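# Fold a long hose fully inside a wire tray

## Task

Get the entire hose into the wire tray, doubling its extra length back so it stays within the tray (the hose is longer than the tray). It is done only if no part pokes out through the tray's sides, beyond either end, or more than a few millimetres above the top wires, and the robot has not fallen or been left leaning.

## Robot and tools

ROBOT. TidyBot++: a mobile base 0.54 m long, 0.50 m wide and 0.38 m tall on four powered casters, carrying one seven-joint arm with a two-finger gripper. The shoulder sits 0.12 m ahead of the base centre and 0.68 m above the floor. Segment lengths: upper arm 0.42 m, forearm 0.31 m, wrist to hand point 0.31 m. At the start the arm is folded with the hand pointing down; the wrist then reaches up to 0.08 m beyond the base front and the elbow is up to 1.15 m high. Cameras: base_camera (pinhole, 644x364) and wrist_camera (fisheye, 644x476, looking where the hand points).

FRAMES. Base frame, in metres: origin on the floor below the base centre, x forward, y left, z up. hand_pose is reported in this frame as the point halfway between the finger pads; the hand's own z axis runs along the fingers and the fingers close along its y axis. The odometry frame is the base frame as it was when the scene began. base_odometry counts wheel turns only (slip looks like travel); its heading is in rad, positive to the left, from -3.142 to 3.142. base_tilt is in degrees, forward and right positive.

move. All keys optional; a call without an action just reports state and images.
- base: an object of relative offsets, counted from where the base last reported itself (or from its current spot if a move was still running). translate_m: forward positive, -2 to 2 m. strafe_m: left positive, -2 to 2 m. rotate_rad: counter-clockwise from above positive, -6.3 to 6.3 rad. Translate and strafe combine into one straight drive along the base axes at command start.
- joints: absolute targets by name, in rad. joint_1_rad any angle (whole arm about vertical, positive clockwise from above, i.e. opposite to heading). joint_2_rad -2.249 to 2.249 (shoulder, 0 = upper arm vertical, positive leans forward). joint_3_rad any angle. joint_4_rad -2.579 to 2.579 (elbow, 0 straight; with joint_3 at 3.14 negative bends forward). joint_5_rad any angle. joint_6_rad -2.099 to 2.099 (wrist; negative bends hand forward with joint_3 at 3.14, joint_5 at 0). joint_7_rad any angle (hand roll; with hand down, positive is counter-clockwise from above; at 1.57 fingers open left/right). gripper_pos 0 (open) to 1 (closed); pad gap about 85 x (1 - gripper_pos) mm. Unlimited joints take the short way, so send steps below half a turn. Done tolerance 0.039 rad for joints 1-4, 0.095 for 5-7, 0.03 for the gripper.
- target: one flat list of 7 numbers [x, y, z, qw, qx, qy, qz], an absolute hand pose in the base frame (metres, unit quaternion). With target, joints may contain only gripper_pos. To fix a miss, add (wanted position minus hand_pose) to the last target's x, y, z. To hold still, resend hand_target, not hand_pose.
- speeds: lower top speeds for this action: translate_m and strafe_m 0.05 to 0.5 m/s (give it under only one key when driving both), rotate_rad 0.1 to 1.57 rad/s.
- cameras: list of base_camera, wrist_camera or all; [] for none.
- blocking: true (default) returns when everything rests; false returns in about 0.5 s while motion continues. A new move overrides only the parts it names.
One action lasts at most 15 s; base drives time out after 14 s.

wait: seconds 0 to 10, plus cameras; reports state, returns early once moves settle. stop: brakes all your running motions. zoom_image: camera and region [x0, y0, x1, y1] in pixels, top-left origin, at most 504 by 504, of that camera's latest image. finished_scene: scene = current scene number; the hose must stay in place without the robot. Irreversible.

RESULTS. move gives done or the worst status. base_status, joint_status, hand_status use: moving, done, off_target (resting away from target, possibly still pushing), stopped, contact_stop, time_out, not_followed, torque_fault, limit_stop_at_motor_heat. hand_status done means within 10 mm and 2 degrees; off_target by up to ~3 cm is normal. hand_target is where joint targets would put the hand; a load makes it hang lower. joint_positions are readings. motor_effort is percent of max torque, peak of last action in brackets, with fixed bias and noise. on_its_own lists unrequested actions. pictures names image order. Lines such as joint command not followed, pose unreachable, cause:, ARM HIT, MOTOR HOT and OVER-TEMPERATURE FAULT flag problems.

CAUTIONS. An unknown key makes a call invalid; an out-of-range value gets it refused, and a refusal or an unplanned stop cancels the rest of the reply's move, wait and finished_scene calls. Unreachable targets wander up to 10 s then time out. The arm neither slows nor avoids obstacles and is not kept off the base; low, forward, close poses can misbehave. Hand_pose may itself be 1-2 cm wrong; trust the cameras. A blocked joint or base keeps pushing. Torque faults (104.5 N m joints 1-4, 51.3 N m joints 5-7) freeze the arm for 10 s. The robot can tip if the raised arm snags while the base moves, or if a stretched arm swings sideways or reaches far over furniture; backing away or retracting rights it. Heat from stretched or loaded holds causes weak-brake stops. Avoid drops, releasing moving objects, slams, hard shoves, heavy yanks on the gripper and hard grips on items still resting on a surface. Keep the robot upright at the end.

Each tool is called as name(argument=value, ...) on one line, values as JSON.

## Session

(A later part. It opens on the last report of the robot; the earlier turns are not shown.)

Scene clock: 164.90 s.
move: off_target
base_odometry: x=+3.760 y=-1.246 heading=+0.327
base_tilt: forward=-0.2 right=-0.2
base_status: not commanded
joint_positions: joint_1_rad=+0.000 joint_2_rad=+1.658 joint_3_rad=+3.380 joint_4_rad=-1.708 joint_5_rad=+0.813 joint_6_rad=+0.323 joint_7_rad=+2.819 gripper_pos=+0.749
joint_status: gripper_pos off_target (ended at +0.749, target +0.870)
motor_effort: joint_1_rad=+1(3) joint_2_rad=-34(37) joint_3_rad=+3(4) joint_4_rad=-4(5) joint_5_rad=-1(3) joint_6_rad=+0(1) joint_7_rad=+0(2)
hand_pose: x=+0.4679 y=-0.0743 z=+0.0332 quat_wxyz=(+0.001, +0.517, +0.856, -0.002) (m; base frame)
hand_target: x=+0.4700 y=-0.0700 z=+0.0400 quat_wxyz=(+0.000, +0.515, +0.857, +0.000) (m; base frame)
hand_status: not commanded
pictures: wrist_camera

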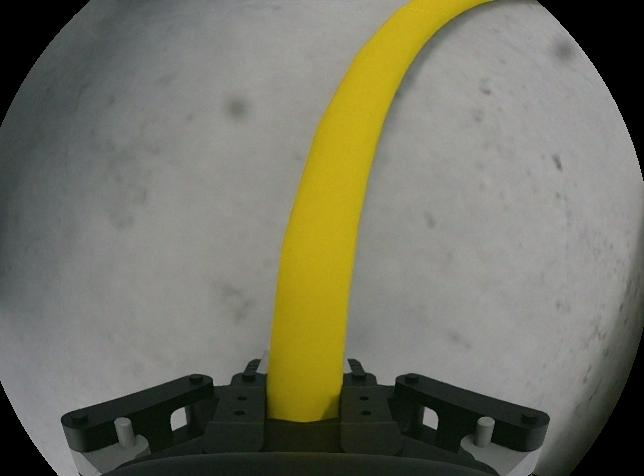

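move(target=[0.50, -0.05, 0.28, 0, 0.5736, 0.8192, 0], cameras=["base_camera"])

move(base={"translate_m": 0.1, "strafe_m": 0.15}, target=[0.68, 0.0, 0.28, 0, 0.6428, 0.766, 0])

Scene clock: 166.90 s.
move: off_target
base_odometry: x=+3.760 y=-1.246 heading=+0.327
base_tilt: forward=-0.2 right=-0.2
base_status: not commanded
joint_positions: joint_1_rad=+0.220 joint_2_rad=+1.066 joint_3_rad=+2.999 joint_4_rad=-2.026 joint_5_rad=+0.930 joint_6_rad=-0.101 joint_7_rad=+2.733 gripper_pos=+0.749
joint_status: not commanded
motor_effort: joint_1_rad=+2(3) joint_2_rad=-38(42) joint_3_rad=-2(3) joint_4_rad=+3(4) joint_5_rad=-1(1) joint_6_rad=+2(3) joint_7_rad=-1(1)
hand_pose: x=+0.4998 y=-0.0290 z=+0.2643 quat_wxyz=(-0.013, +0.565, +0.825, +0.018) (m; base frame)
hand_target: x=+0.5000 y=-0.0500 z=+0.2800 quat_wxyz=(+0.000, +0.574, +0.819, +0.000) (m; base frame)
hand_status: off_target (0.026 m and 2.8 deg from the pose sent, 0.250 m and 7.8 deg at the start)
pictures: base_camera

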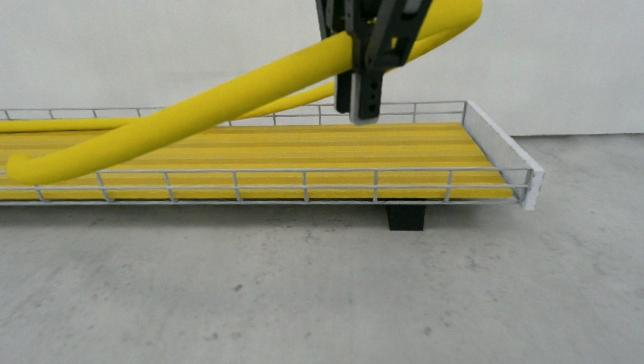

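Scene clock: 169.10 s.
move: off_target
base_odometry: x=+3.806 y=-1.072 heading=+0.327
base_tilt: forward=-0.2 right=-0.2
base_status: done
joint_positions: joint_1_rad=+0.198 joint_2_rad=+1.202 joint_3_rad=+2.855 joint_4_rad=-1.435 joint_5_rad=+0.561 joint_6_rad=-0.625 joint_7_rad=+2.882 gripper_pos=+0.753
joint_status: not commanded
motor_effort: joint_1_rad=-1(3) joint_2_rad=-47(47) joint_3_rad=-7(7) joint_4_rad=+13(13) joint_5_rad=+2(3) joint_6_rad=+5(6) joint_7_rad=+2(3)
hand_pose: x=+0.6540 y=-0.0333 z=+0.2626 quat_wxyz=(+0.003, +0.660, +0.751, -0.028) (m; base frame)
hand_target: x=+0.6800 y=+0.0000 z=+0.2800 quat_wxyz=(+0.000, +0.643, +0.766, +0.000) (m; base frame)
hand_status: off_target (0.046 m and 4.2 deg from the pose sent, 0.183 m and 11.4 deg at the start)
pictures: base_camera, wrist_camera

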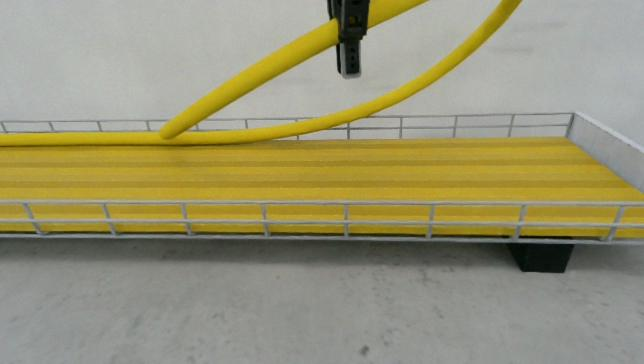

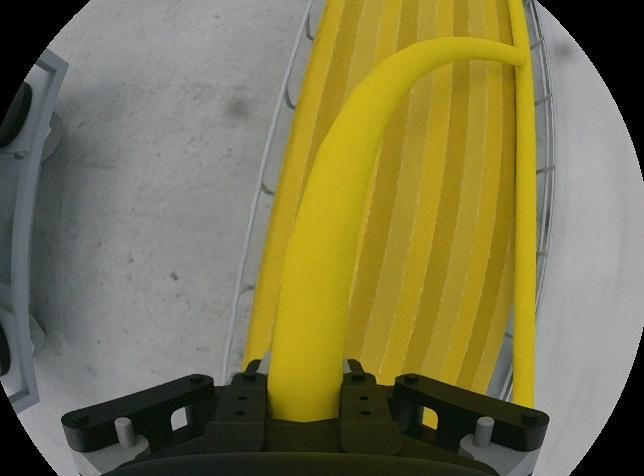

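move(target=[0.67, -0.01, 0.19, 0, 0.68, 0.7332, 0.02], cameras=[])

move(target=[0.675, -0.01, 0.125, 0, 0.68, 0.7332, 0.02])

Scene clock: 170.37 s.
move: off_target
base_odometry: x=+3.806 y=-1.072 heading=+0.327
base_tilt: forward=-0.2 right=-0.2
base_status: not commanded
joint_positions: joint_1_rad=+0.200 joint_2_rad=+1.391 joint_3_rad=+2.855 joint_4_rad=-1.416 joint_5_rad=+0.561 joint_6_rad=-0.561 joint_7_rad=+2.862 gripper_pos=+0.753
joint_status: not commanded
motor_effort: joint_1_rad=-2(3) joint_2_rad=-47(50) joint_3_rad=-7(8) joint_4_rad=+10(13) joint_5_rad=+2(3) joint_6_rad=+4(5) joint_7_rad=+3(3)
hand_pose: x=+0.5966 y=-0.0112 z=+0.1678 quat_wxyz=(-0.057, +0.668, +0.741, -0.042) (m; base frame)
hand_target: x=+0.6700 y=-0.0100 z=+0.1900 quat_wxyz=(+0.000, +0.680, +0.733, +0.020) (m; base frame)
hand_status: off_target (0.077 m and 9.8 deg from the pose sent, 0.078 m and 6.3 deg at the start)
pictures: none
No camera images: "cameras" was empty.

Scene clock: 171.47 s.
move: off_target
base_odometry: x=+3.806 y=-1.072 heading=+0.327
base_tilt: forward=-0.2 right=-0.2
base_status: not commanded
joint_positions: joint_1_rad=+0.200 joint_2_rad=+1.515 joint_3_rad=+2.862 joint_4_rad=-1.282 joint_5_rad=+0.561 joint_6_rad=-0.533 joint_7_rad=+2.862 gripper_pos=+0.754
joint_status: not commanded
motor_effort: joint_1_rad=-2(3) joint_2_rad=-47(49) joint_3_rad=-7(8) joint_4_rad=+9(11) joint_5_rad=+2(3) joint_6_rad=+3(4) joint_7_rad=+3(3)
hand_pose: x=+0.6164 y=-0.0144 z=+0.1152 quat_wxyz=(-0.048, +0.683, +0.728, -0.029) (m; base frame)
hand_target: x=+0.6750 y=-0.0100 z=+0.1250 quat_wxyz=(+0.000, +0.680, +0.733, +0.020) (m; base frame)
hand_status: off_target (0.060 m and 7.9 deg from the pose sent, 0.089 m and 9.8 deg at the start)
pictures: base_camera, wrist_camera

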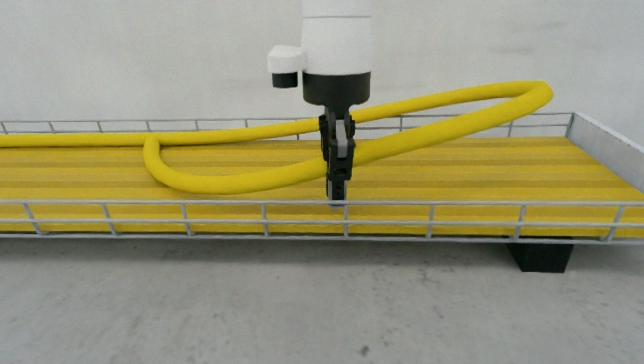

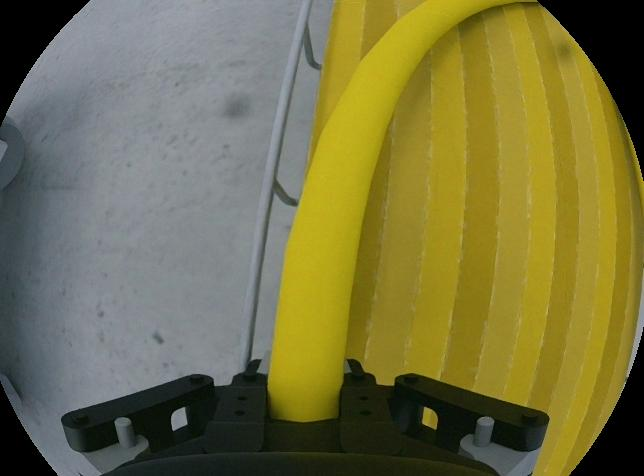

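move(target=[0.70, -0.01, 0.11, 0.02, 0.66, 0.75, 0.04], cameras=[])

move(target=[0.71, -0.01, 0.098, 0.03, 0.66, 0.749, 0.05])

Scene clock: 172.50 s.
move: off_target
base_odometry: x=+3.806 y=-1.072 heading=+0.327
base_tilt: forward=-0.2 right=-0.2
base_status: not commanded
joint_positions: joint_1_rad=+0.200 joint_2_rad=+1.570 joint_3_rad=+2.862 joint_4_rad=-1.231 joint_5_rad=+0.561 joint_6_rad=-0.519 joint_7_rad=+2.862 gripper_pos=+0.754
joint_status: not commanded
motor_effort: joint_1_rad=-3(3) joint_2_rad=-45(51) joint_3_rad=-7(7) joint_4_rad=+15(16) joint_5_rad=+4(5) joint_6_rad=+10(10) joint_7_rad=+3(4)
hand_pose: x=+0.6195 y=-0.0135 z=+0.0916 quat_wxyz=(-0.047, +0.688, +0.723, -0.023) (m; base frame)
hand_target: x=+0.7000 y=-0.0100 z=+0.1100 quat_wxyz=(+0.020, +0.660, +0.750, +0.040) (m; base frame)
hand_status: off_target (0.083 m and 11.5 deg from the pose sent, 0.084 m and 11.7 deg at the start)
pictures: none
No camera images: "cameras" was empty.

Scene clock: 173.30 s.
move: off_target
base_odometry: x=+3.806 y=-1.072 heading=+0.327
base_tilt: forward=-0.2 right=-0.2
base_status: not commanded
joint_positions: joint_1_rad=+0.199 joint_2_rad=+1.572 joint_3_rad=+2.862 joint_4_rad=-1.224 joint_5_rad=+0.561 joint_6_rad=-0.518 joint_7_rad=+2.862 gripper_pos=+0.754
joint_status: not commanded
motor_effort: joint_1_rad=-1(3) joint_2_rad=-40(45) joint_3_rad=-4(7) joint_4_rad=+18(20) joint_5_rad=+5(6) joint_6_rad=+12(16) joint_7_rad=+3(3)
hand_pose: x=+0.6224 y=-0.0138 z=+0.0910 quat_wxyz=(-0.045, +0.689, +0.723, -0.021) (m; base frame)
hand_target: x=+0.7100 y=-0.0100 z=+0.0980 quat_wxyz=(+0.030, +0.660, +0.749, +0.050) (m; base frame)
hand_status: off_target (0.088 m and 12.7 deg from the pose sent, 0.091 m and 13.0 deg at the start)
pictures: base_camera, wrist_camera

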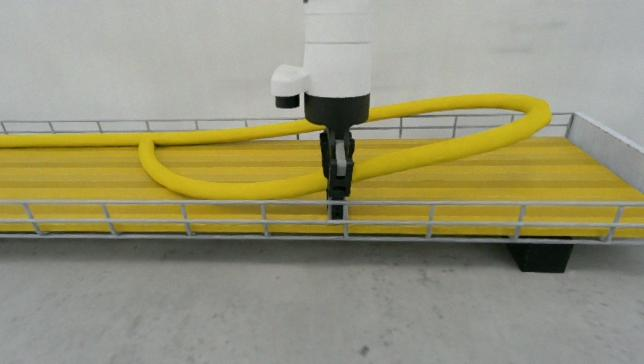

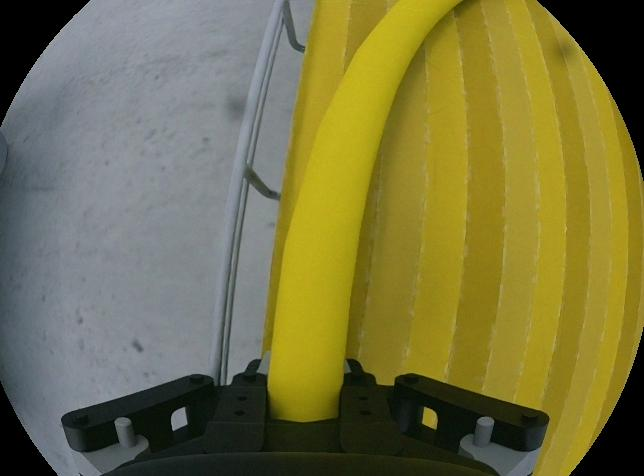

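move(joints={"gripper_pos": 0.35})

Scene clock: 174.20 s.
move: done
base_odometry: x=+3.806 y=-1.072 heading=+0.327
base_tilt: forward=-0.2 right=-0.2
base_status: not commanded
joint_positions: joint_1_rad=+0.196 joint_2_rad=+1.581 joint_3_rad=+2.862 joint_4_rad=-1.205 joint_5_rad=+0.561 joint_6_rad=-0.501 joint_7_rad=+2.862 gripper_pos=+0.350
joint_status: all done
motor_effort: joint_1_rad=-1(1) joint_2_rad=-44(45) joint_3_rad=-5(6) joint_4_rad=+14(19) joint_5_rad=+1(5) joint_6_rad=+8(14) joint_7_rad=+1(3)
hand_pose: x=+0.6328 y=-0.0121 z=+0.0875 quat_wxyz=(-0.038, +0.690, +0.723, -0.012) (m; base frame)
hand_target: x=+0.7100 y=-0.0100 z=+0.0980 quat_wxyz=(+0.030, +0.660, +0.749, +0.050) (m; base frame)
hand_status: not commanded
pictures: base_camera, wrist_camera

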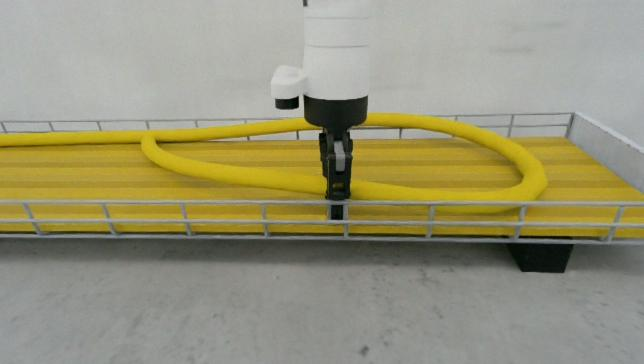

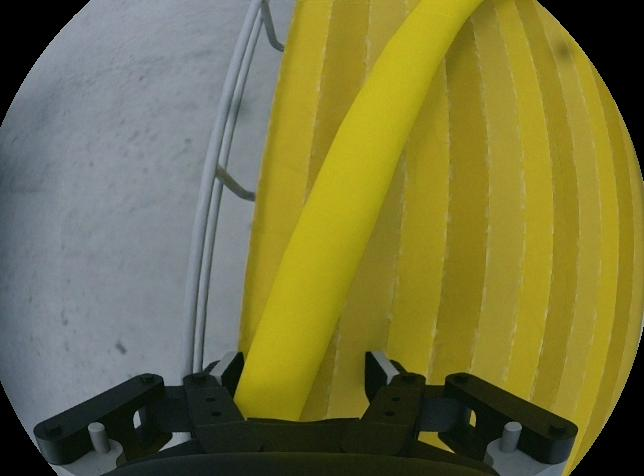

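move(target=[0.71, -0.005, 0.16, 0.02, 0.69, 0.7227, 0.03])

Scene clock: 175.47 s.
move: off_target
base_odometry: x=+3.806 y=-1.072 heading=+0.327
base_tilt: forward=-0.2 right=-0.2
base_status: not commanded
joint_positions: joint_1_rad=+0.176 joint_2_rad=+1.509 joint_3_rad=+2.868 joint_4_rad=-1.233 joint_5_rad=+0.561 joint_6_rad=-0.501 joint_7_rad=+2.862 gripper_pos=+0.350
joint_status: not commanded
motor_effort: joint_1_rad=+0(2) joint_2_rad=-53(55) joint_3_rad=-7(8) joint_4_rad=+14(15) joint_5_rad=+1(2) joint_6_rad=+7(8) joint_7_rad=+0(1)
hand_pose: x=+0.6573 y=-0.0092 z=+0.1217 quat_wxyz=(-0.017, +0.680, +0.733, -0.003) (m; base frame)
hand_target: x=+0.7100 y=-0.0050 z=+0.1600 quat_wxyz=(+0.020, +0.690, +0.723, +0.030) (m; base frame)
hand_status: off_target (0.065 m and 5.9 deg from the pose sent, 0.106 m and 8.2 deg at the start)
pictures: base_camera, wrist_camera

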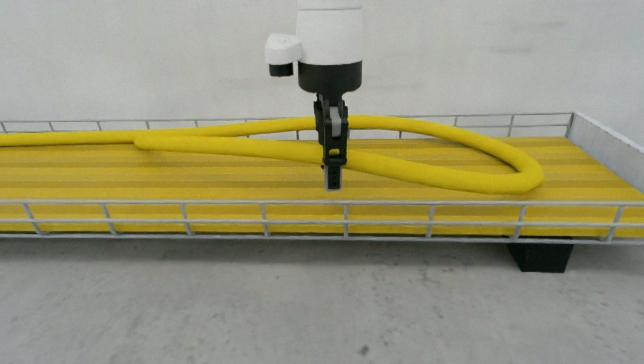

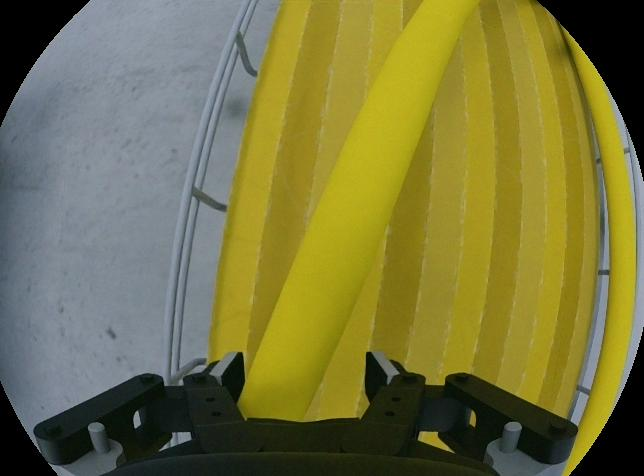

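move(target=[0.69, -0.005, 0.13, 0.02, 0.69, 0.7227, 0.03])

move(joints={"gripper_pos":0.0})

Scene clock: 177.53 s.
move: off_target
base_odometry: x=+3.806 y=-1.072 heading=+0.327
base_tilt: forward=-0.2 right=-0.2
base_status: not commanded
joint_positions: joint_1_rad=+0.168 joint_2_rad=+1.532 joint_3_rad=+2.879 joint_4_rad=-1.257 joint_5_rad=+0.562 joint_6_rad=-0.472 joint_7_rad=+2.829 gripper_pos=+0.350
joint_status: not commanded
motor_effort: joint_1_rad=+1(2) joint_2_rad=-51(53) joint_3_rad=-6(7) joint_4_rad=+12(15) joint_5_rad=+1(1) joint_6_rad=+5(7) joint_7_rad=+1(1)
hand_pose: x=+0.6378 y=-0.0030 z=+0.1060 quat_wxyz=(-0.027, +0.687, +0.726, -0.007) (m; base frame)
hand_target: x=+0.6900 y=-0.0050 z=+0.1300 quat_wxyz=(+0.020, +0.690, +0.723, +0.030) (m; base frame)
hand_status: off_target (0.058 m and 6.9 deg from the pose sent, 0.034 m and 5.9 deg at the start)
pictures: base_camera, wrist_camera

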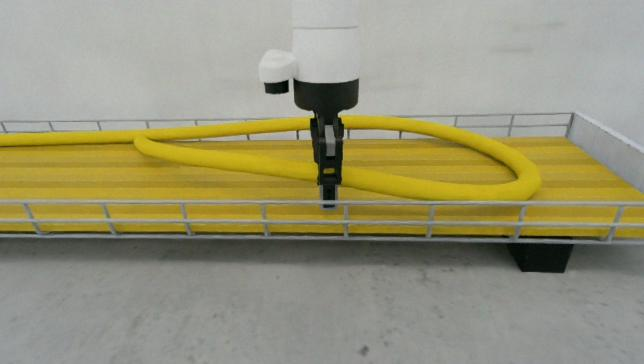

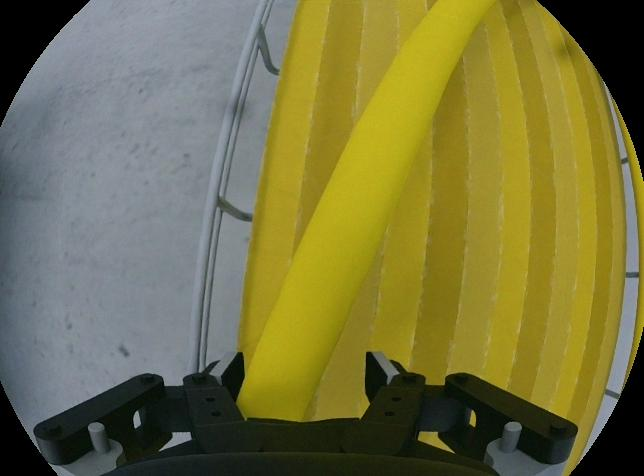

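Scene clock: 178.27 s.
move: done
base_odometry: x=+3.806 y=-1.072 heading=+0.327
base_tilt: forward=-0.2 right=-0.2
base_status: not commanded
joint_positions: joint_1_rad=+0.167 joint_2_rad=+1.525 joint_3_rad=+2.879 joint_4_rad=-1.255 joint_5_rad=+0.562 joint_6_rad=-0.460 joint_7_rad=+2.829 gripper_pos=+0.000
joint_status: all done
motor_effort: joint_1_rad=+2(2) joint_2_rad=-47(51) joint_3_rad=-5(5) joint_4_rad=+9(12) joint_5_rad=+1(1) joint_6_rad=+2(5) joint_7_rad=+1(1)
hand_pose: x=+0.6462 y=-0.0020 z=+0.1096 quat_wxyz=(-0.020, +0.687, +0.726, +0.000) (m; base frame)
hand_target: x=+0.6900 y=-0.0050 z=+0.1300 quat_wxyz=(+0.020, +0.690, +0.723, +0.030) (m; base frame)
hand_status: not commanded
pictures: base_camera, wrist_camera

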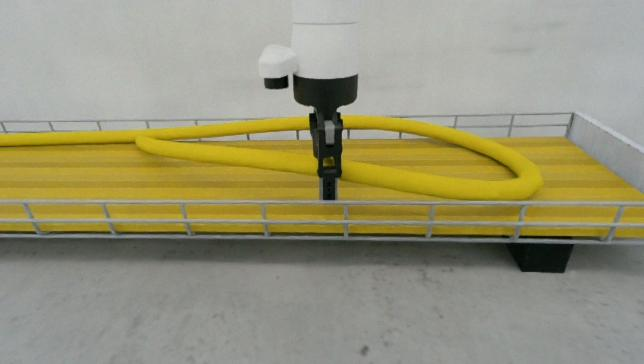

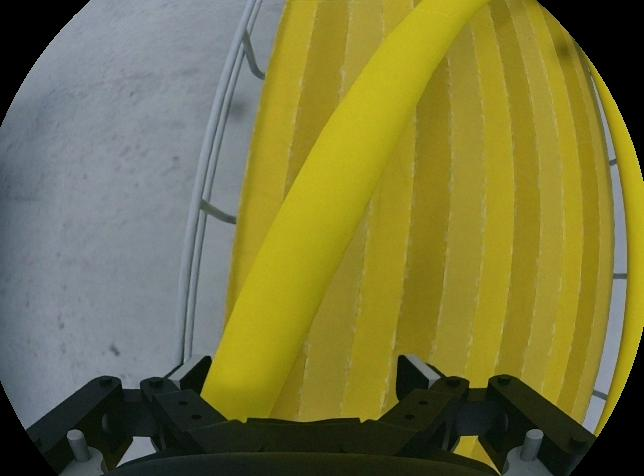

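move(target=[0.675, -0.005, 0.13, 0.02, 0.8, 0.599, 0.03])

move(target=[0.675, -0.005, 0.18, 0.02, 0.8, 0.599, 0.03])

Scene clock: 179.53 s.
move: off_target
base_odometry: x=+3.806 y=-1.072 heading=+0.327
base_tilt: forward=-0.2 right=-0.2
base_status: not commanded
joint_positions: joint_1_rad=+0.131 joint_2_rad=+1.496 joint_3_rad=+2.944 joint_4_rad=-1.308 joint_5_rad=+0.562 joint_6_rad=-0.410 joint_7_rad=+2.519 gripper_pos=+0.000
joint_status: not commanded
motor_effort: joint_1_rad=+0(2) joint_2_rad=-45(47) joint_3_rad=-4(5) joint_4_rad=+9(10) joint_5_rad=+1(1) joint_6_rad=+3(4) joint_7_rad=+0(1)
hand_pose: x=+0.6407 y=-0.0127 z=+0.1136 quat_wxyz=(+0.001, +0.778, +0.628, -0.011) (m; base frame)
hand_target: x=+0.6750 y=-0.0050 z=+0.1300 quat_wxyz=(+0.020, +0.800, +0.599, +0.030) (m; base frame)
hand_status: off_target (0.039 m and 6.6 deg from the pose sent, 0.035 m and 20.3 deg at the start)
pictures: base_camera, wrist_camera

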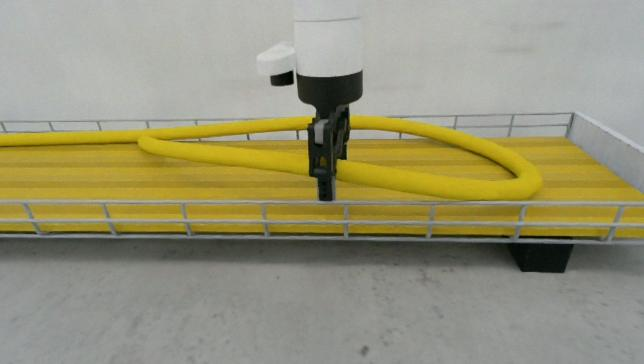

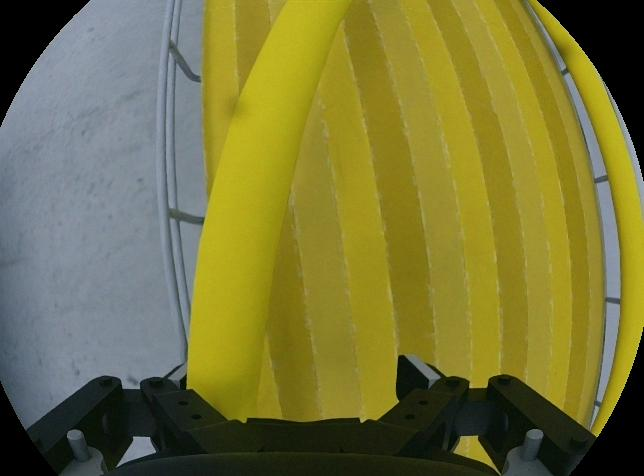

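Scene clock: 180.57 s.
move: off_target
base_odometry: x=+3.806 y=-1.072 heading=+0.327
base_tilt: forward=-0.2 right=-0.2
base_status: not commanded
joint_positions: joint_1_rad=+0.131 joint_2_rad=+1.397 joint_3_rad=+2.944 joint_4_rad=-1.403 joint_5_rad=+0.562 joint_6_rad=-0.408 joint_7_rad=+2.519 gripper_pos=+0.000
joint_status: not commanded
motor_effort: joint_1_rad=+1(3) joint_2_rad=-48(50) joint_3_rad=-4(4) joint_4_rad=+11(11) joint_5_rad=+1(1) joint_6_rad=+4(4) joint_7_rad=+1(1)
hand_pose: x=+0.6384 y=-0.0116 z=+0.1555 quat_wxyz=(+0.004, +0.772, +0.635, -0.008) (m; base frame)
hand_target: x=+0.6750 y=-0.0050 z=+0.1800 quat_wxyz=(+0.020, +0.800, +0.599, +0.030) (m; base frame)
hand_status: off_target (0.045 m and 7.1 deg from the pose sent, 0.075 m and 6.6 deg at the start)
pictures: base_camera, wrist_camera

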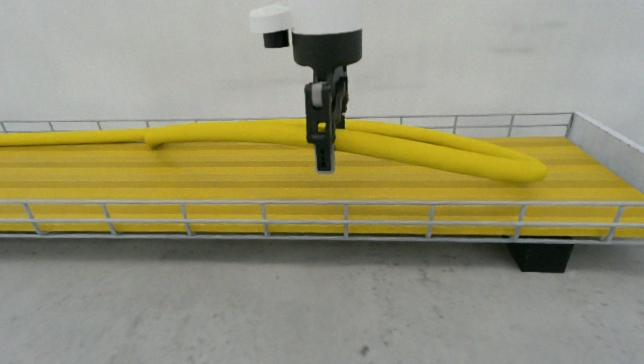

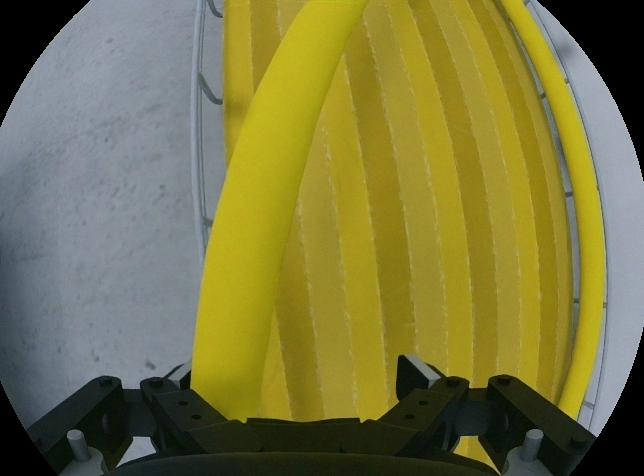

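move(target=[0.66, -0.005, 0.12, 0.02, 0.75, 0.661, 0.02], cameras=[])

move(target=[0.655, -0.005, 0.115, 0.02, 0.69, 0.7235, 0.02])

move(target=[0.665, -0.17, 0.125, 0.02, 0.69, 0.7235, 0.02])

Scene clock: 182.03 s.
move: off_target
base_odometry: x=+3.806 y=-1.072 heading=+0.327
base_tilt: forward=-0.2 right=-0.2
base_status: not commanded
joint_positions: joint_1_rad=+0.131 joint_2_rad=+1.510 joint_3_rad=+2.944 joint_4_rad=-1.374 joint_5_rad=+0.562 joint_6_rad=-0.400 joint_7_rad=+2.519 gripper_pos=+0.000
joint_status: not commanded
motor_effort: joint_1_rad=+1(2) joint_2_rad=-46(49) joint_3_rad=-3(4) joint_4_rad=+8(12) joint_5_rad=+1(1) joint_6_rad=+2(4) joint_7_rad=+0(1)
hand_pose: x=+0.5957 y=-0.0045 z=+0.1015 quat_wxyz=(-0.026, +0.773, +0.633, -0.033) (m; base frame)
hand_target: x=+0.6600 y=-0.0050 z=+0.1200 quat_wxyz=(+0.020, +0.750, +0.661, +0.020) (m; base frame)
hand_status: off_target (0.067 m and 9.1 deg from the pose sent, 0.042 m and 5.4 deg at the start)
pictures: none
No camera images: "cameras" was empty.

Scene clock: 182.63 s.
move: off_target
base_odometry: x=+3.806 y=-1.072 heading=+0.327
base_tilt: forward=-0.2 right=-0.2
base_status: not commanded
joint_positions: joint_1_rad=+0.132 joint_2_rad=+1.513 joint_3_rad=+2.932 joint_4_rad=-1.374 joint_5_rad=+0.616 joint_6_rad=-0.398 joint_7_rad=+2.627 gripper_pos=+0.000
joint_status: not commanded
motor_effort: joint_1_rad=+1(3) joint_2_rad=-46(47) joint_3_rad=-3(4) joint_4_rad=+9(9) joint_5_rad=+1(1) joint_6_rad=+2(2) joint_7_rad=+0(1)
hand_pose: x=+0.5981 y=-0.0031 z=+0.1006 quat_wxyz=(-0.023, +0.720, +0.692, -0.030) (m; base frame)
hand_target: x=+0.6550 y=-0.0050 z=+0.1150 quat_wxyz=(+0.020, +0.690, +0.723, +0.020) (m; base frame)
hand_status: off_target (0.059 m and 9.1 deg from the pose sent, 0.061 m and 16.2 deg at the start)
pictures: base_camera, wrist_camera

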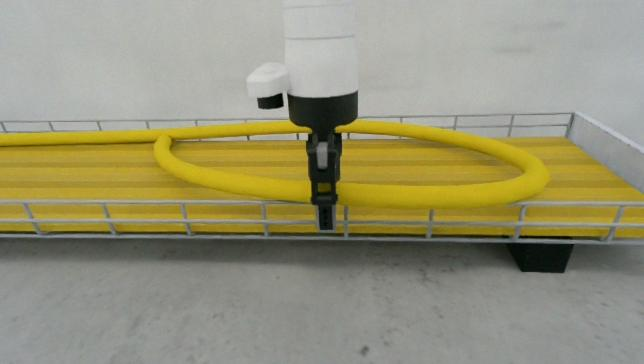

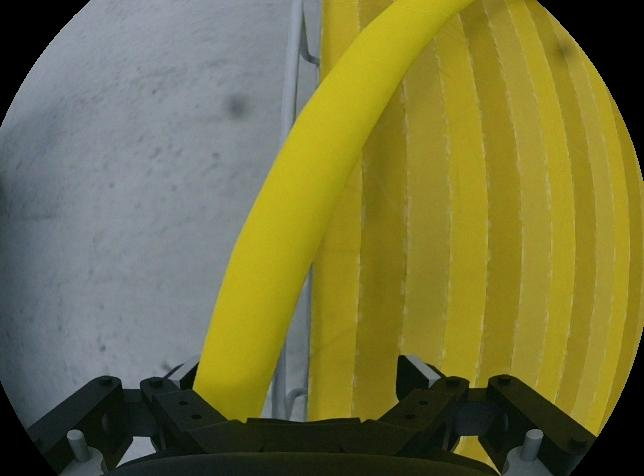

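Scene clock: 184.37 s.
move: off_target
base_odometry: x=+3.806 y=-1.072 heading=+0.327
base_tilt: forward=-0.2 right=-0.2
base_status: not commanded
joint_positions: joint_1_rad=+0.467 joint_2_rad=+1.544 joint_3_rad=+2.881 joint_4_rad=-1.264 joint_5_rad=+0.616 joint_6_rad=-0.438 joint_7_rad=+3.004 gripper_pos=+0.000
joint_status: not commanded
motor_effort: joint_1_rad=-1(5) joint_2_rad=-50(51) joint_3_rad=-7(8) joint_4_rad=+12(15) joint_5_rad=+1(3) joint_6_rad=+5(8) joint_7_rad=+0(1)
hand_pose: x=+0.6151 y=-0.1578 z=+0.0986 quat_wxyz=(-0.016, +0.714, +0.700, +0.001) (m; base frame)
hand_target: x=+0.6650 y=-0.1700 z=+0.1250 quat_wxyz=(+0.020, +0.690, +0.723, +0.020) (m; base frame)
hand_status: off_target (0.058 m and 6.0 deg from the pose sent, 0.181 m and 9.1 deg at the start)
pictures: base_camera, wrist_camera

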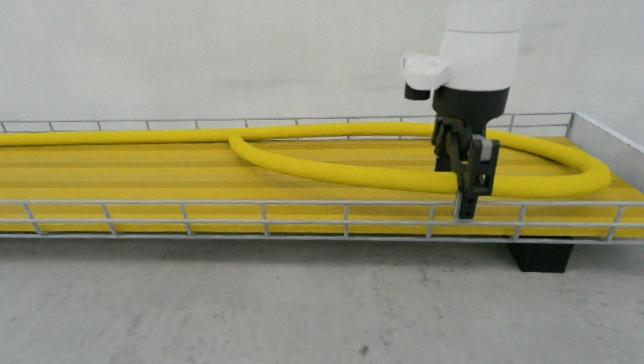

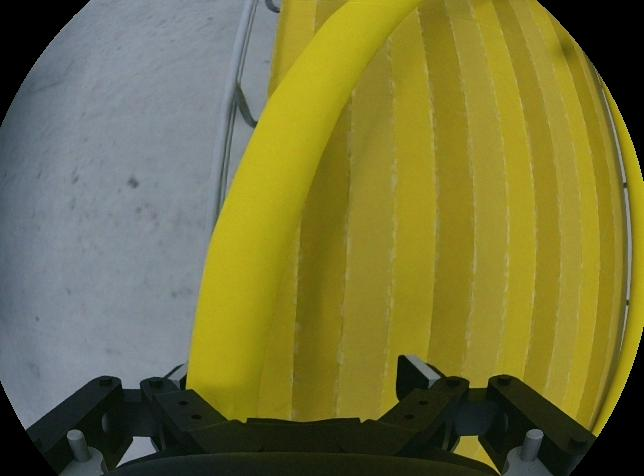

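move(target=[0.642, -0.20, 0.118, 0.02, 0.69, 0.7235, 0.02])

move(target=[0.652, -0.20, 0.23, 0.02, 0.69, 0.7235, 0.02])

Scene clock: 185.37 s.
move: off_target
base_odometry: x=+3.806 y=-1.072 heading=+0.327
base_tilt: forward=-0.2 right=-0.2
base_status: not commanded
joint_positions: joint_1_rad=+0.534 joint_2_rad=+1.544 joint_3_rad=+2.873 joint_4_rad=-1.264 joint_5_rad=+0.616 joint_6_rad=-0.438 joint_7_rad=+3.028 gripper_pos=+0.000
joint_status: not commanded
motor_effort: joint_1_rad=-1(3) joint_2_rad=-49(51) joint_3_rad=-7(9) joint_4_rad=+10(12) joint_5_rad=+0(1) joint_6_rad=+4(6) joint_7_rad=+0(1)
hand_pose: x=+0.6052 y=-0.1867 z=+0.0990 quat_wxyz=(-0.017, +0.729, +0.685, +0.006) (m; base frame)
hand_target: x=+0.6420 y=-0.2000 z=+0.1180 quat_wxyz=(+0.020, +0.690, +0.723, +0.020) (m; base frame)
hand_status: off_target (0.043 m and 7.8 deg from the pose sent, 0.054 m and 6.0 deg at the start)
pictures: base_camera, wrist_camera

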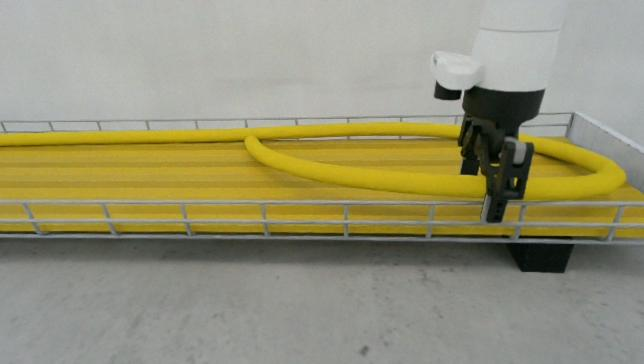

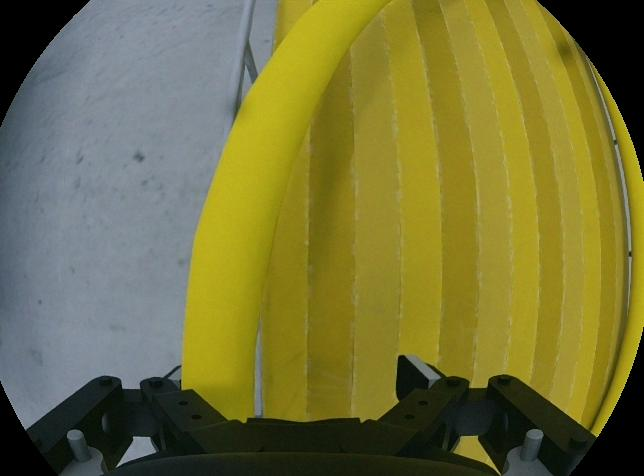

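Scene clock: 186.97 s.
move: off_target
base_odometry: x=+3.806 y=-1.072 heading=+0.327
base_tilt: forward=-0.2 right=-0.2
base_status: not commanded
joint_positions: joint_1_rad=+0.540 joint_2_rad=+1.303 joint_3_rad=+2.840 joint_4_rad=-1.373 joint_5_rad=+0.616 joint_6_rad=-0.492 joint_7_rad=+3.065 gripper_pos=+0.000
joint_status: not commanded
motor_effort: joint_1_rad=-1(2) joint_2_rad=-47(52) joint_3_rad=-7(8) joint_4_rad=+11(12) joint_5_rad=+0(1) joint_6_rad=+4(5) joint_7_rad=+0(1)
hand_pose: x=+0.6508 y=-0.2041 z=+0.2188 quat_wxyz=(+0.028, +0.705, +0.709, +0.017) (m; base frame)
hand_target: x=+0.6520 y=-0.2000 z=+0.2300 quat_wxyz=(+0.020, +0.690, +0.723, +0.020) (m; base frame)
hand_status: off_target (0.012 m and 2.6 deg from the pose sent, 0.140 m and 7.8 deg at the start)
pictures: base_camera, wrist_camera

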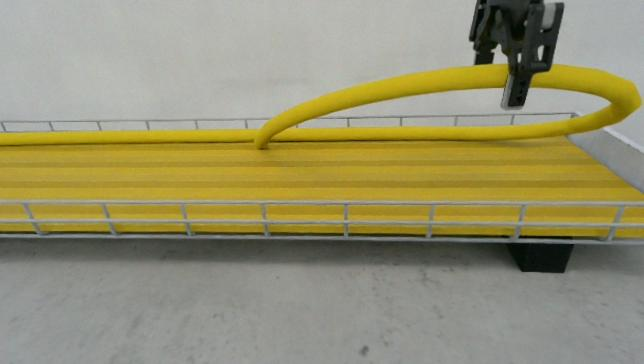

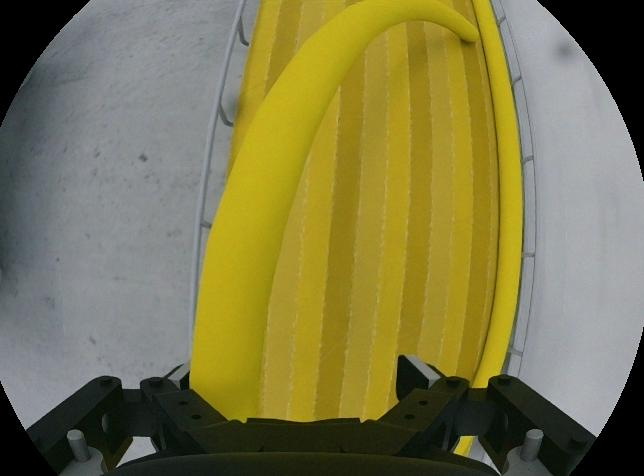

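move(base={"translate_m":0.12}, target=[0.535, -0.20, 0.22, -0.1, 0.6997, 0.6997, -0.1])

move(target=[0.535, -0.20, 0.14, -0.183, 0.683, 0.683, -0.183])

Scene clock: 188.60 s.
move: off_target
base_odometry: x=+3.920 y=-1.034 heading=+0.327
base_tilt: forward=-0.2 right=-0.2
base_status: done
joint_positions: joint_1_rad=+0.530 joint_2_rad=+1.321 joint_3_rad=+2.907 joint_4_rad=-1.403 joint_5_rad=+0.570 joint_6_rad=-0.752 joint_7_rad=+3.081 gripper_pos=+0.000
joint_status: not commanded
motor_effort: joint_1_rad=-2(3) joint_2_rad=-44(47) joint_3_rad=-6(7) joint_4_rad=+9(12) joint_5_rad=+0(1) joint_6_rad=+3(5) joint_7_rad=+1(1)
hand_pose: x=+0.5314 y=-0.2178 z=+0.2102 quat_wxyz=(-0.081, +0.708, +0.693, -0.110) (m; base frame)
hand_target: x=+0.5350 y=-0.2000 z=+0.2200 quat_wxyz=(-0.100, +0.700, +0.700, -0.100) (m; base frame)
hand_status: off_target (0.021 m and 2.7 deg from the pose sent, 0.116 m and 19.9 deg at the start)
pictures: base_camera, wrist_camera

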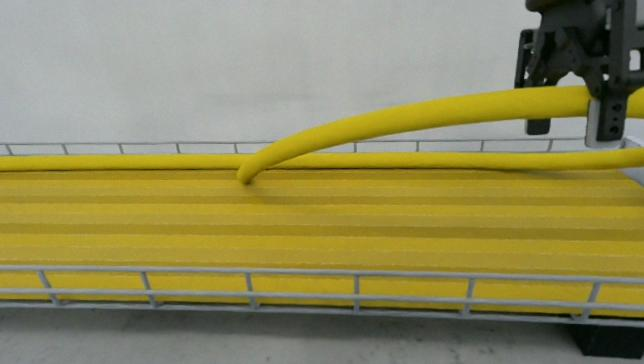

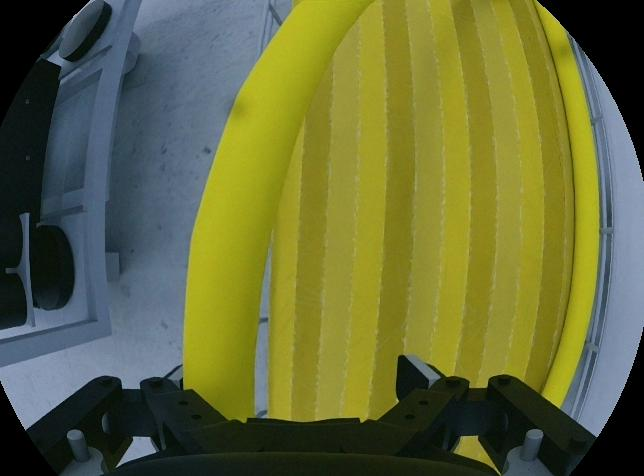

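Scene clock: 190.60 s.
move: off_target
base_odometry: x=+3.920 y=-1.034 heading=+0.327
base_tilt: forward=-0.2 right=-0.2
base_status: not commanded
joint_positions: joint_1_rad=+0.422 joint_2_rad=+1.649 joint_3_rad=+3.001 joint_4_rad=-0.947 joint_5_rad=+0.422 joint_6_rad=-1.121 joint_7_rad=+3.217 gripper_pos=+0.000
joint_status: not commanded
motor_effort: joint_1_rad=-3(3) joint_2_rad=-49(51) joint_3_rad=-4(6) joint_4_rad=+11(11) joint_5_rad=+1(1) joint_6_rad=+1(2) joint_7_rad=+1(1)
hand_pose: x=+0.4974 y=-0.2145 z=+0.1227 quat_wxyz=(-0.186, +0.686, +0.671, -0.213) (m; base frame)
hand_target: x=+0.5350 y=-0.2000 z=+0.1400 quat_wxyz=(-0.183, +0.683, +0.683, -0.183) (m; base frame)
hand_status: off_target (0.044 m and 3.7 deg from the pose sent, 0.072 m and 14.6 deg at the start)
pictures: base_camera, wrist_camera

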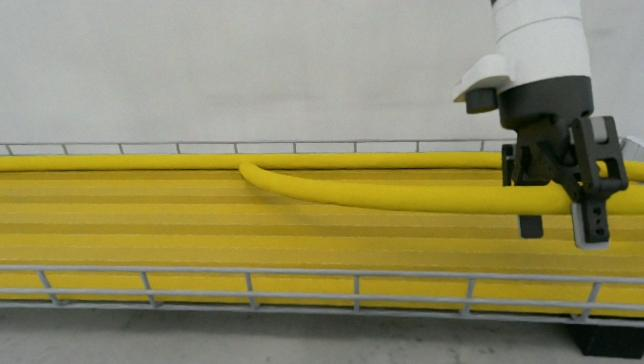

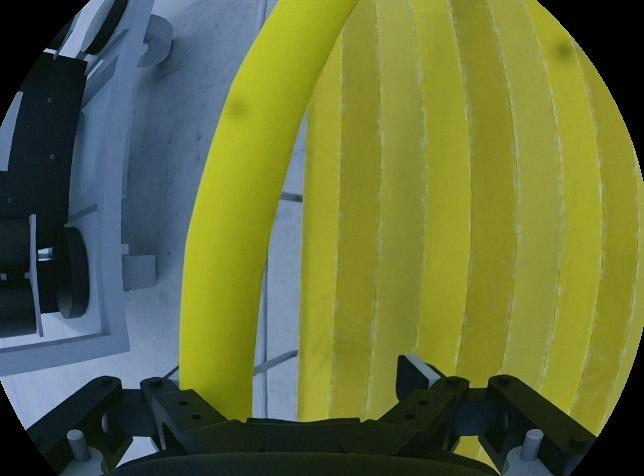

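move(target=[0.53, -0.20, 0.118, -0.183, 0.683, 0.683, -0.183])

move(target=[0.58, -0.20, 0.19, -0.183, 0.683, 0.683, -0.183])

Scene clock: 191.53 s.
move: off_target
base_odometry: x=+3.920 y=-1.034 heading=+0.327
base_tilt: forward=-0.2 right=-0.2
base_status: not commanded
joint_positions: joint_1_rad=+0.420 joint_2_rad=+1.694 joint_3_rad=+3.012 joint_4_rad=-0.909 joint_5_rad=+0.414 joint_6_rad=-1.123 joint_7_rad=+3.223 gripper_pos=+0.000
joint_status: not commanded
motor_effort: joint_1_rad=-1(2) joint_2_rad=-46(51) joint_3_rad=-4(4) joint_4_rad=+10(11) joint_5_rad=+0(1) joint_6_rad=+1(1) joint_7_rad=+1(1)
hand_pose: x=+0.4900 y=-0.2147 z=+0.1044 quat_wxyz=(-0.190, +0.686, +0.668, -0.216) (m; base frame)
hand_target: x=+0.5300 y=-0.2000 z=+0.1180 quat_wxyz=(-0.183, +0.683, +0.683, -0.183) (m; base frame)
hand_status: off_target (0.045 m and 4.3 deg from the pose sent, 0.036 m and 3.7 deg at the start)
pictures: base_camera, wrist_camera

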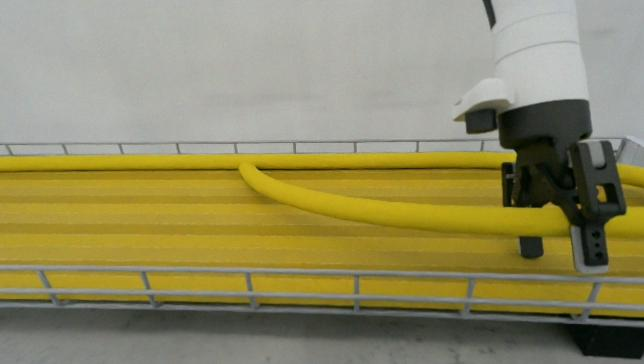

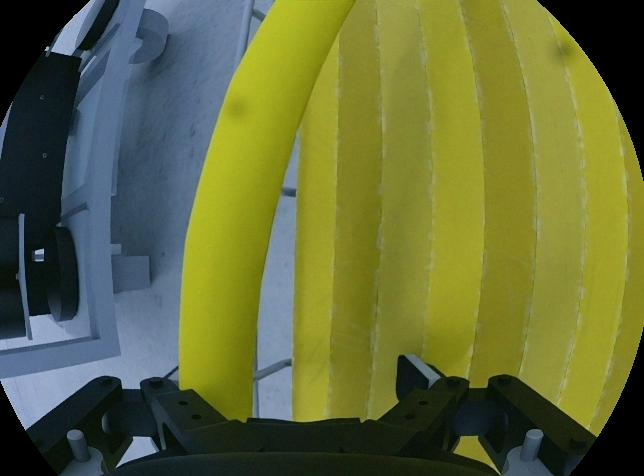

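Scene clock: 192.80 s.
move: off_target
base_odometry: x=+3.920 y=-1.034 heading=+0.327
base_tilt: forward=-0.2 right=-0.2
base_status: not commanded
joint_positions: joint_1_rad=+0.384 joint_2_rad=+1.615 joint_3_rad=+3.028 joint_4_rad=-0.796 joint_5_rad=+0.364 joint_6_rad=-1.306 joint_7_rad=+3.261 gripper_pos=+0.000
joint_status: not commanded
motor_effort: joint_1_rad=-3(3) joint_2_rad=-50(55) joint_3_rad=-3(4) joint_4_rad=+14(14) joint_5_rad=+0(1) joint_6_rad=+1(2) joint_7_rad=+0(1)
hand_pose: x=+0.5399 y=-0.2249 z=+0.1733 quat_wxyz=(-0.185, +0.689, +0.663, -0.225) (m; base frame)
hand_target: x=+0.5800 y=-0.2000 z=+0.1900 quat_wxyz=(-0.183, +0.683, +0.683, -0.183) (m; base frame)
hand_status: off_target (0.050 m and 5.4 deg from the pose sent, 0.125 m and 4.3 deg at the start)
pictures: base_camera, wrist_camera

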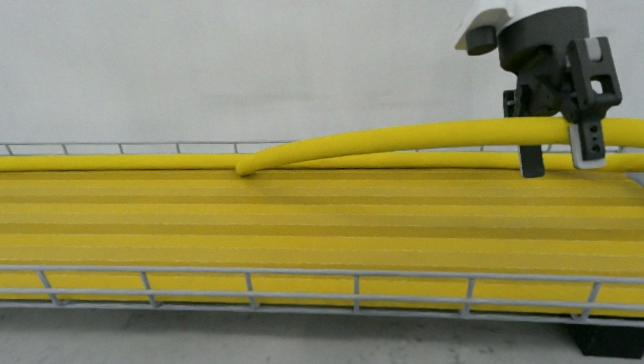

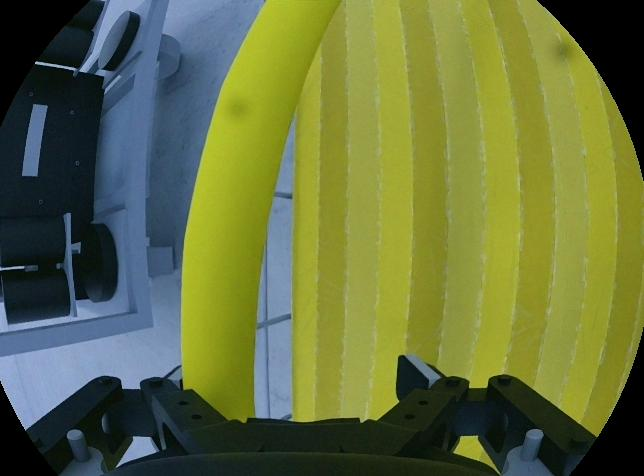

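move(target=[0.50, -0.20, 0.20, -0.1, 0.6997, 0.6997, -0.1])

move(target=[0.43, -0.20, 0.20, 0, 0.7071, 0.7071, 0])

Scene clock: 195.87 s.
move: off_target
base_odometry: x=+3.920 y=-1.034 heading=+0.327
base_tilt: forward=-0.2 right=-0.2
base_status: not commanded
joint_positions: joint_1_rad=+0.534 joint_2_rad=+1.356 joint_3_rad=+2.934 joint_4_rad=-1.493 joint_5_rad=+0.497 joint_6_rad=-0.757 joint_7_rad=+3.152 gripper_pos=+0.000
joint_status: not commanded
motor_effort: joint_1_rad=+0(3) joint_2_rad=-42(50) joint_3_rad=-5(5) joint_4_rad=+6(14) joint_5_rad=+0(1) joint_6_rad=-1(2) joint_7_rad=+0(1)
hand_pose: x=+0.4612 y=-0.1845 z=+0.1935 quat_wxyz=(-0.156, +0.692, +0.694, -0.125) (m; base frame)
hand_target: x=+0.5000 y=-0.2000 z=+0.2000 quat_wxyz=(-0.100, +0.700, +0.700, -0.100) (m; base frame)
hand_status: off_target (0.042 m and 7.2 deg from the pose sent, 0.054 m and 17.9 deg at the start)
pictures: base_camera, wrist_camera

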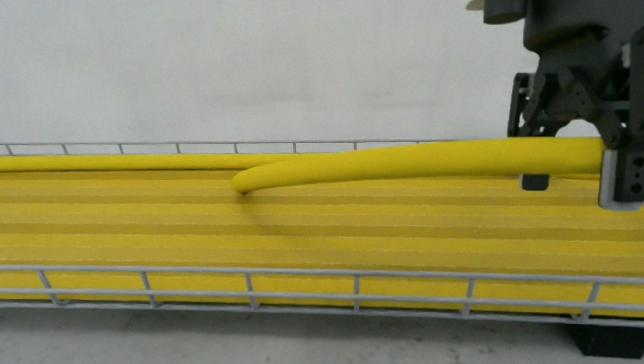

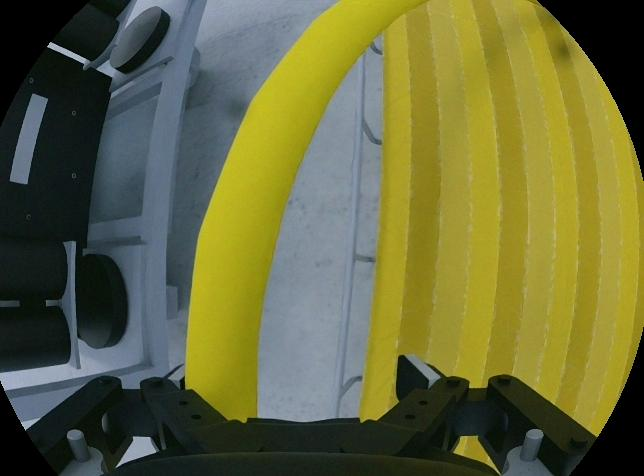

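Scene clock: 197.93 s.
move: off_target
base_odometry: x=+3.920 y=-1.034 heading=+0.327
base_tilt: forward=-0.2 right=-0.2
base_status: not commanded
joint_positions: joint_1_rad=+0.488 joint_2_rad=+1.260 joint_3_rad=+3.271 joint_4_rad=-1.990 joint_5_rad=+0.922 joint_6_rad=+0.080 joint_7_rad=+2.727 gripper_pos=+0.000
joint_status: not commanded
motor_effort: joint_1_rad=+0(2) joint_2_rad=-36(42) joint_3_rad=+0(5) joint_4_rad=+0(6) joint_5_rad=+0(1) joint_6_rad=+1(2) joint_7_rad=+0(1)
hand_pose: x=+0.4010 y=-0.2105 z=+0.1886 quat_wxyz=(-0.019, +0.716, +0.697, -0.036) (m; base frame)
hand_target: x=+0.4300 y=-0.2000 z=+0.2000 quat_wxyz=(+0.000, +0.707, +0.707, +0.000) (m; base frame)
hand_status: off_target (0.033 m and 5.0 deg from the pose sent, 0.035 m and 23.1 deg at the start)
pictures: base_camera, wrist_camera

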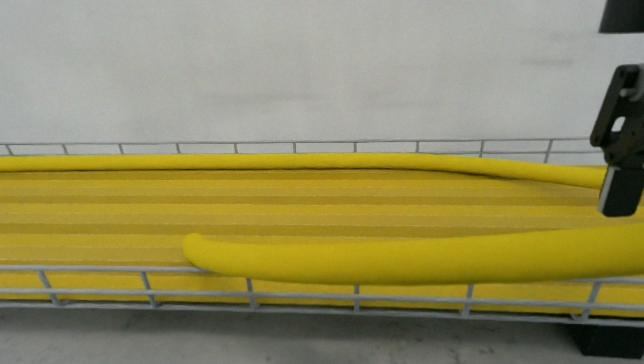

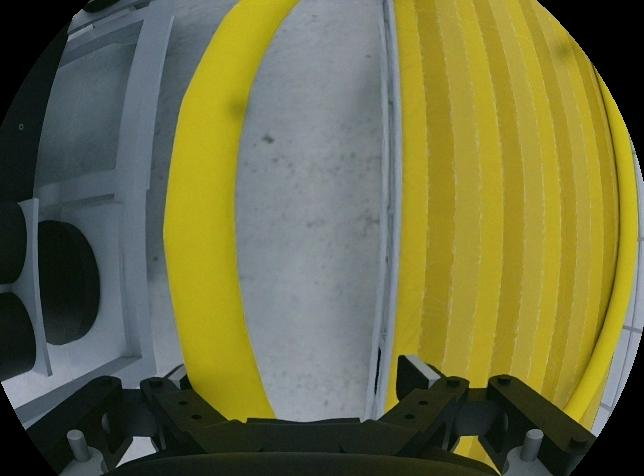

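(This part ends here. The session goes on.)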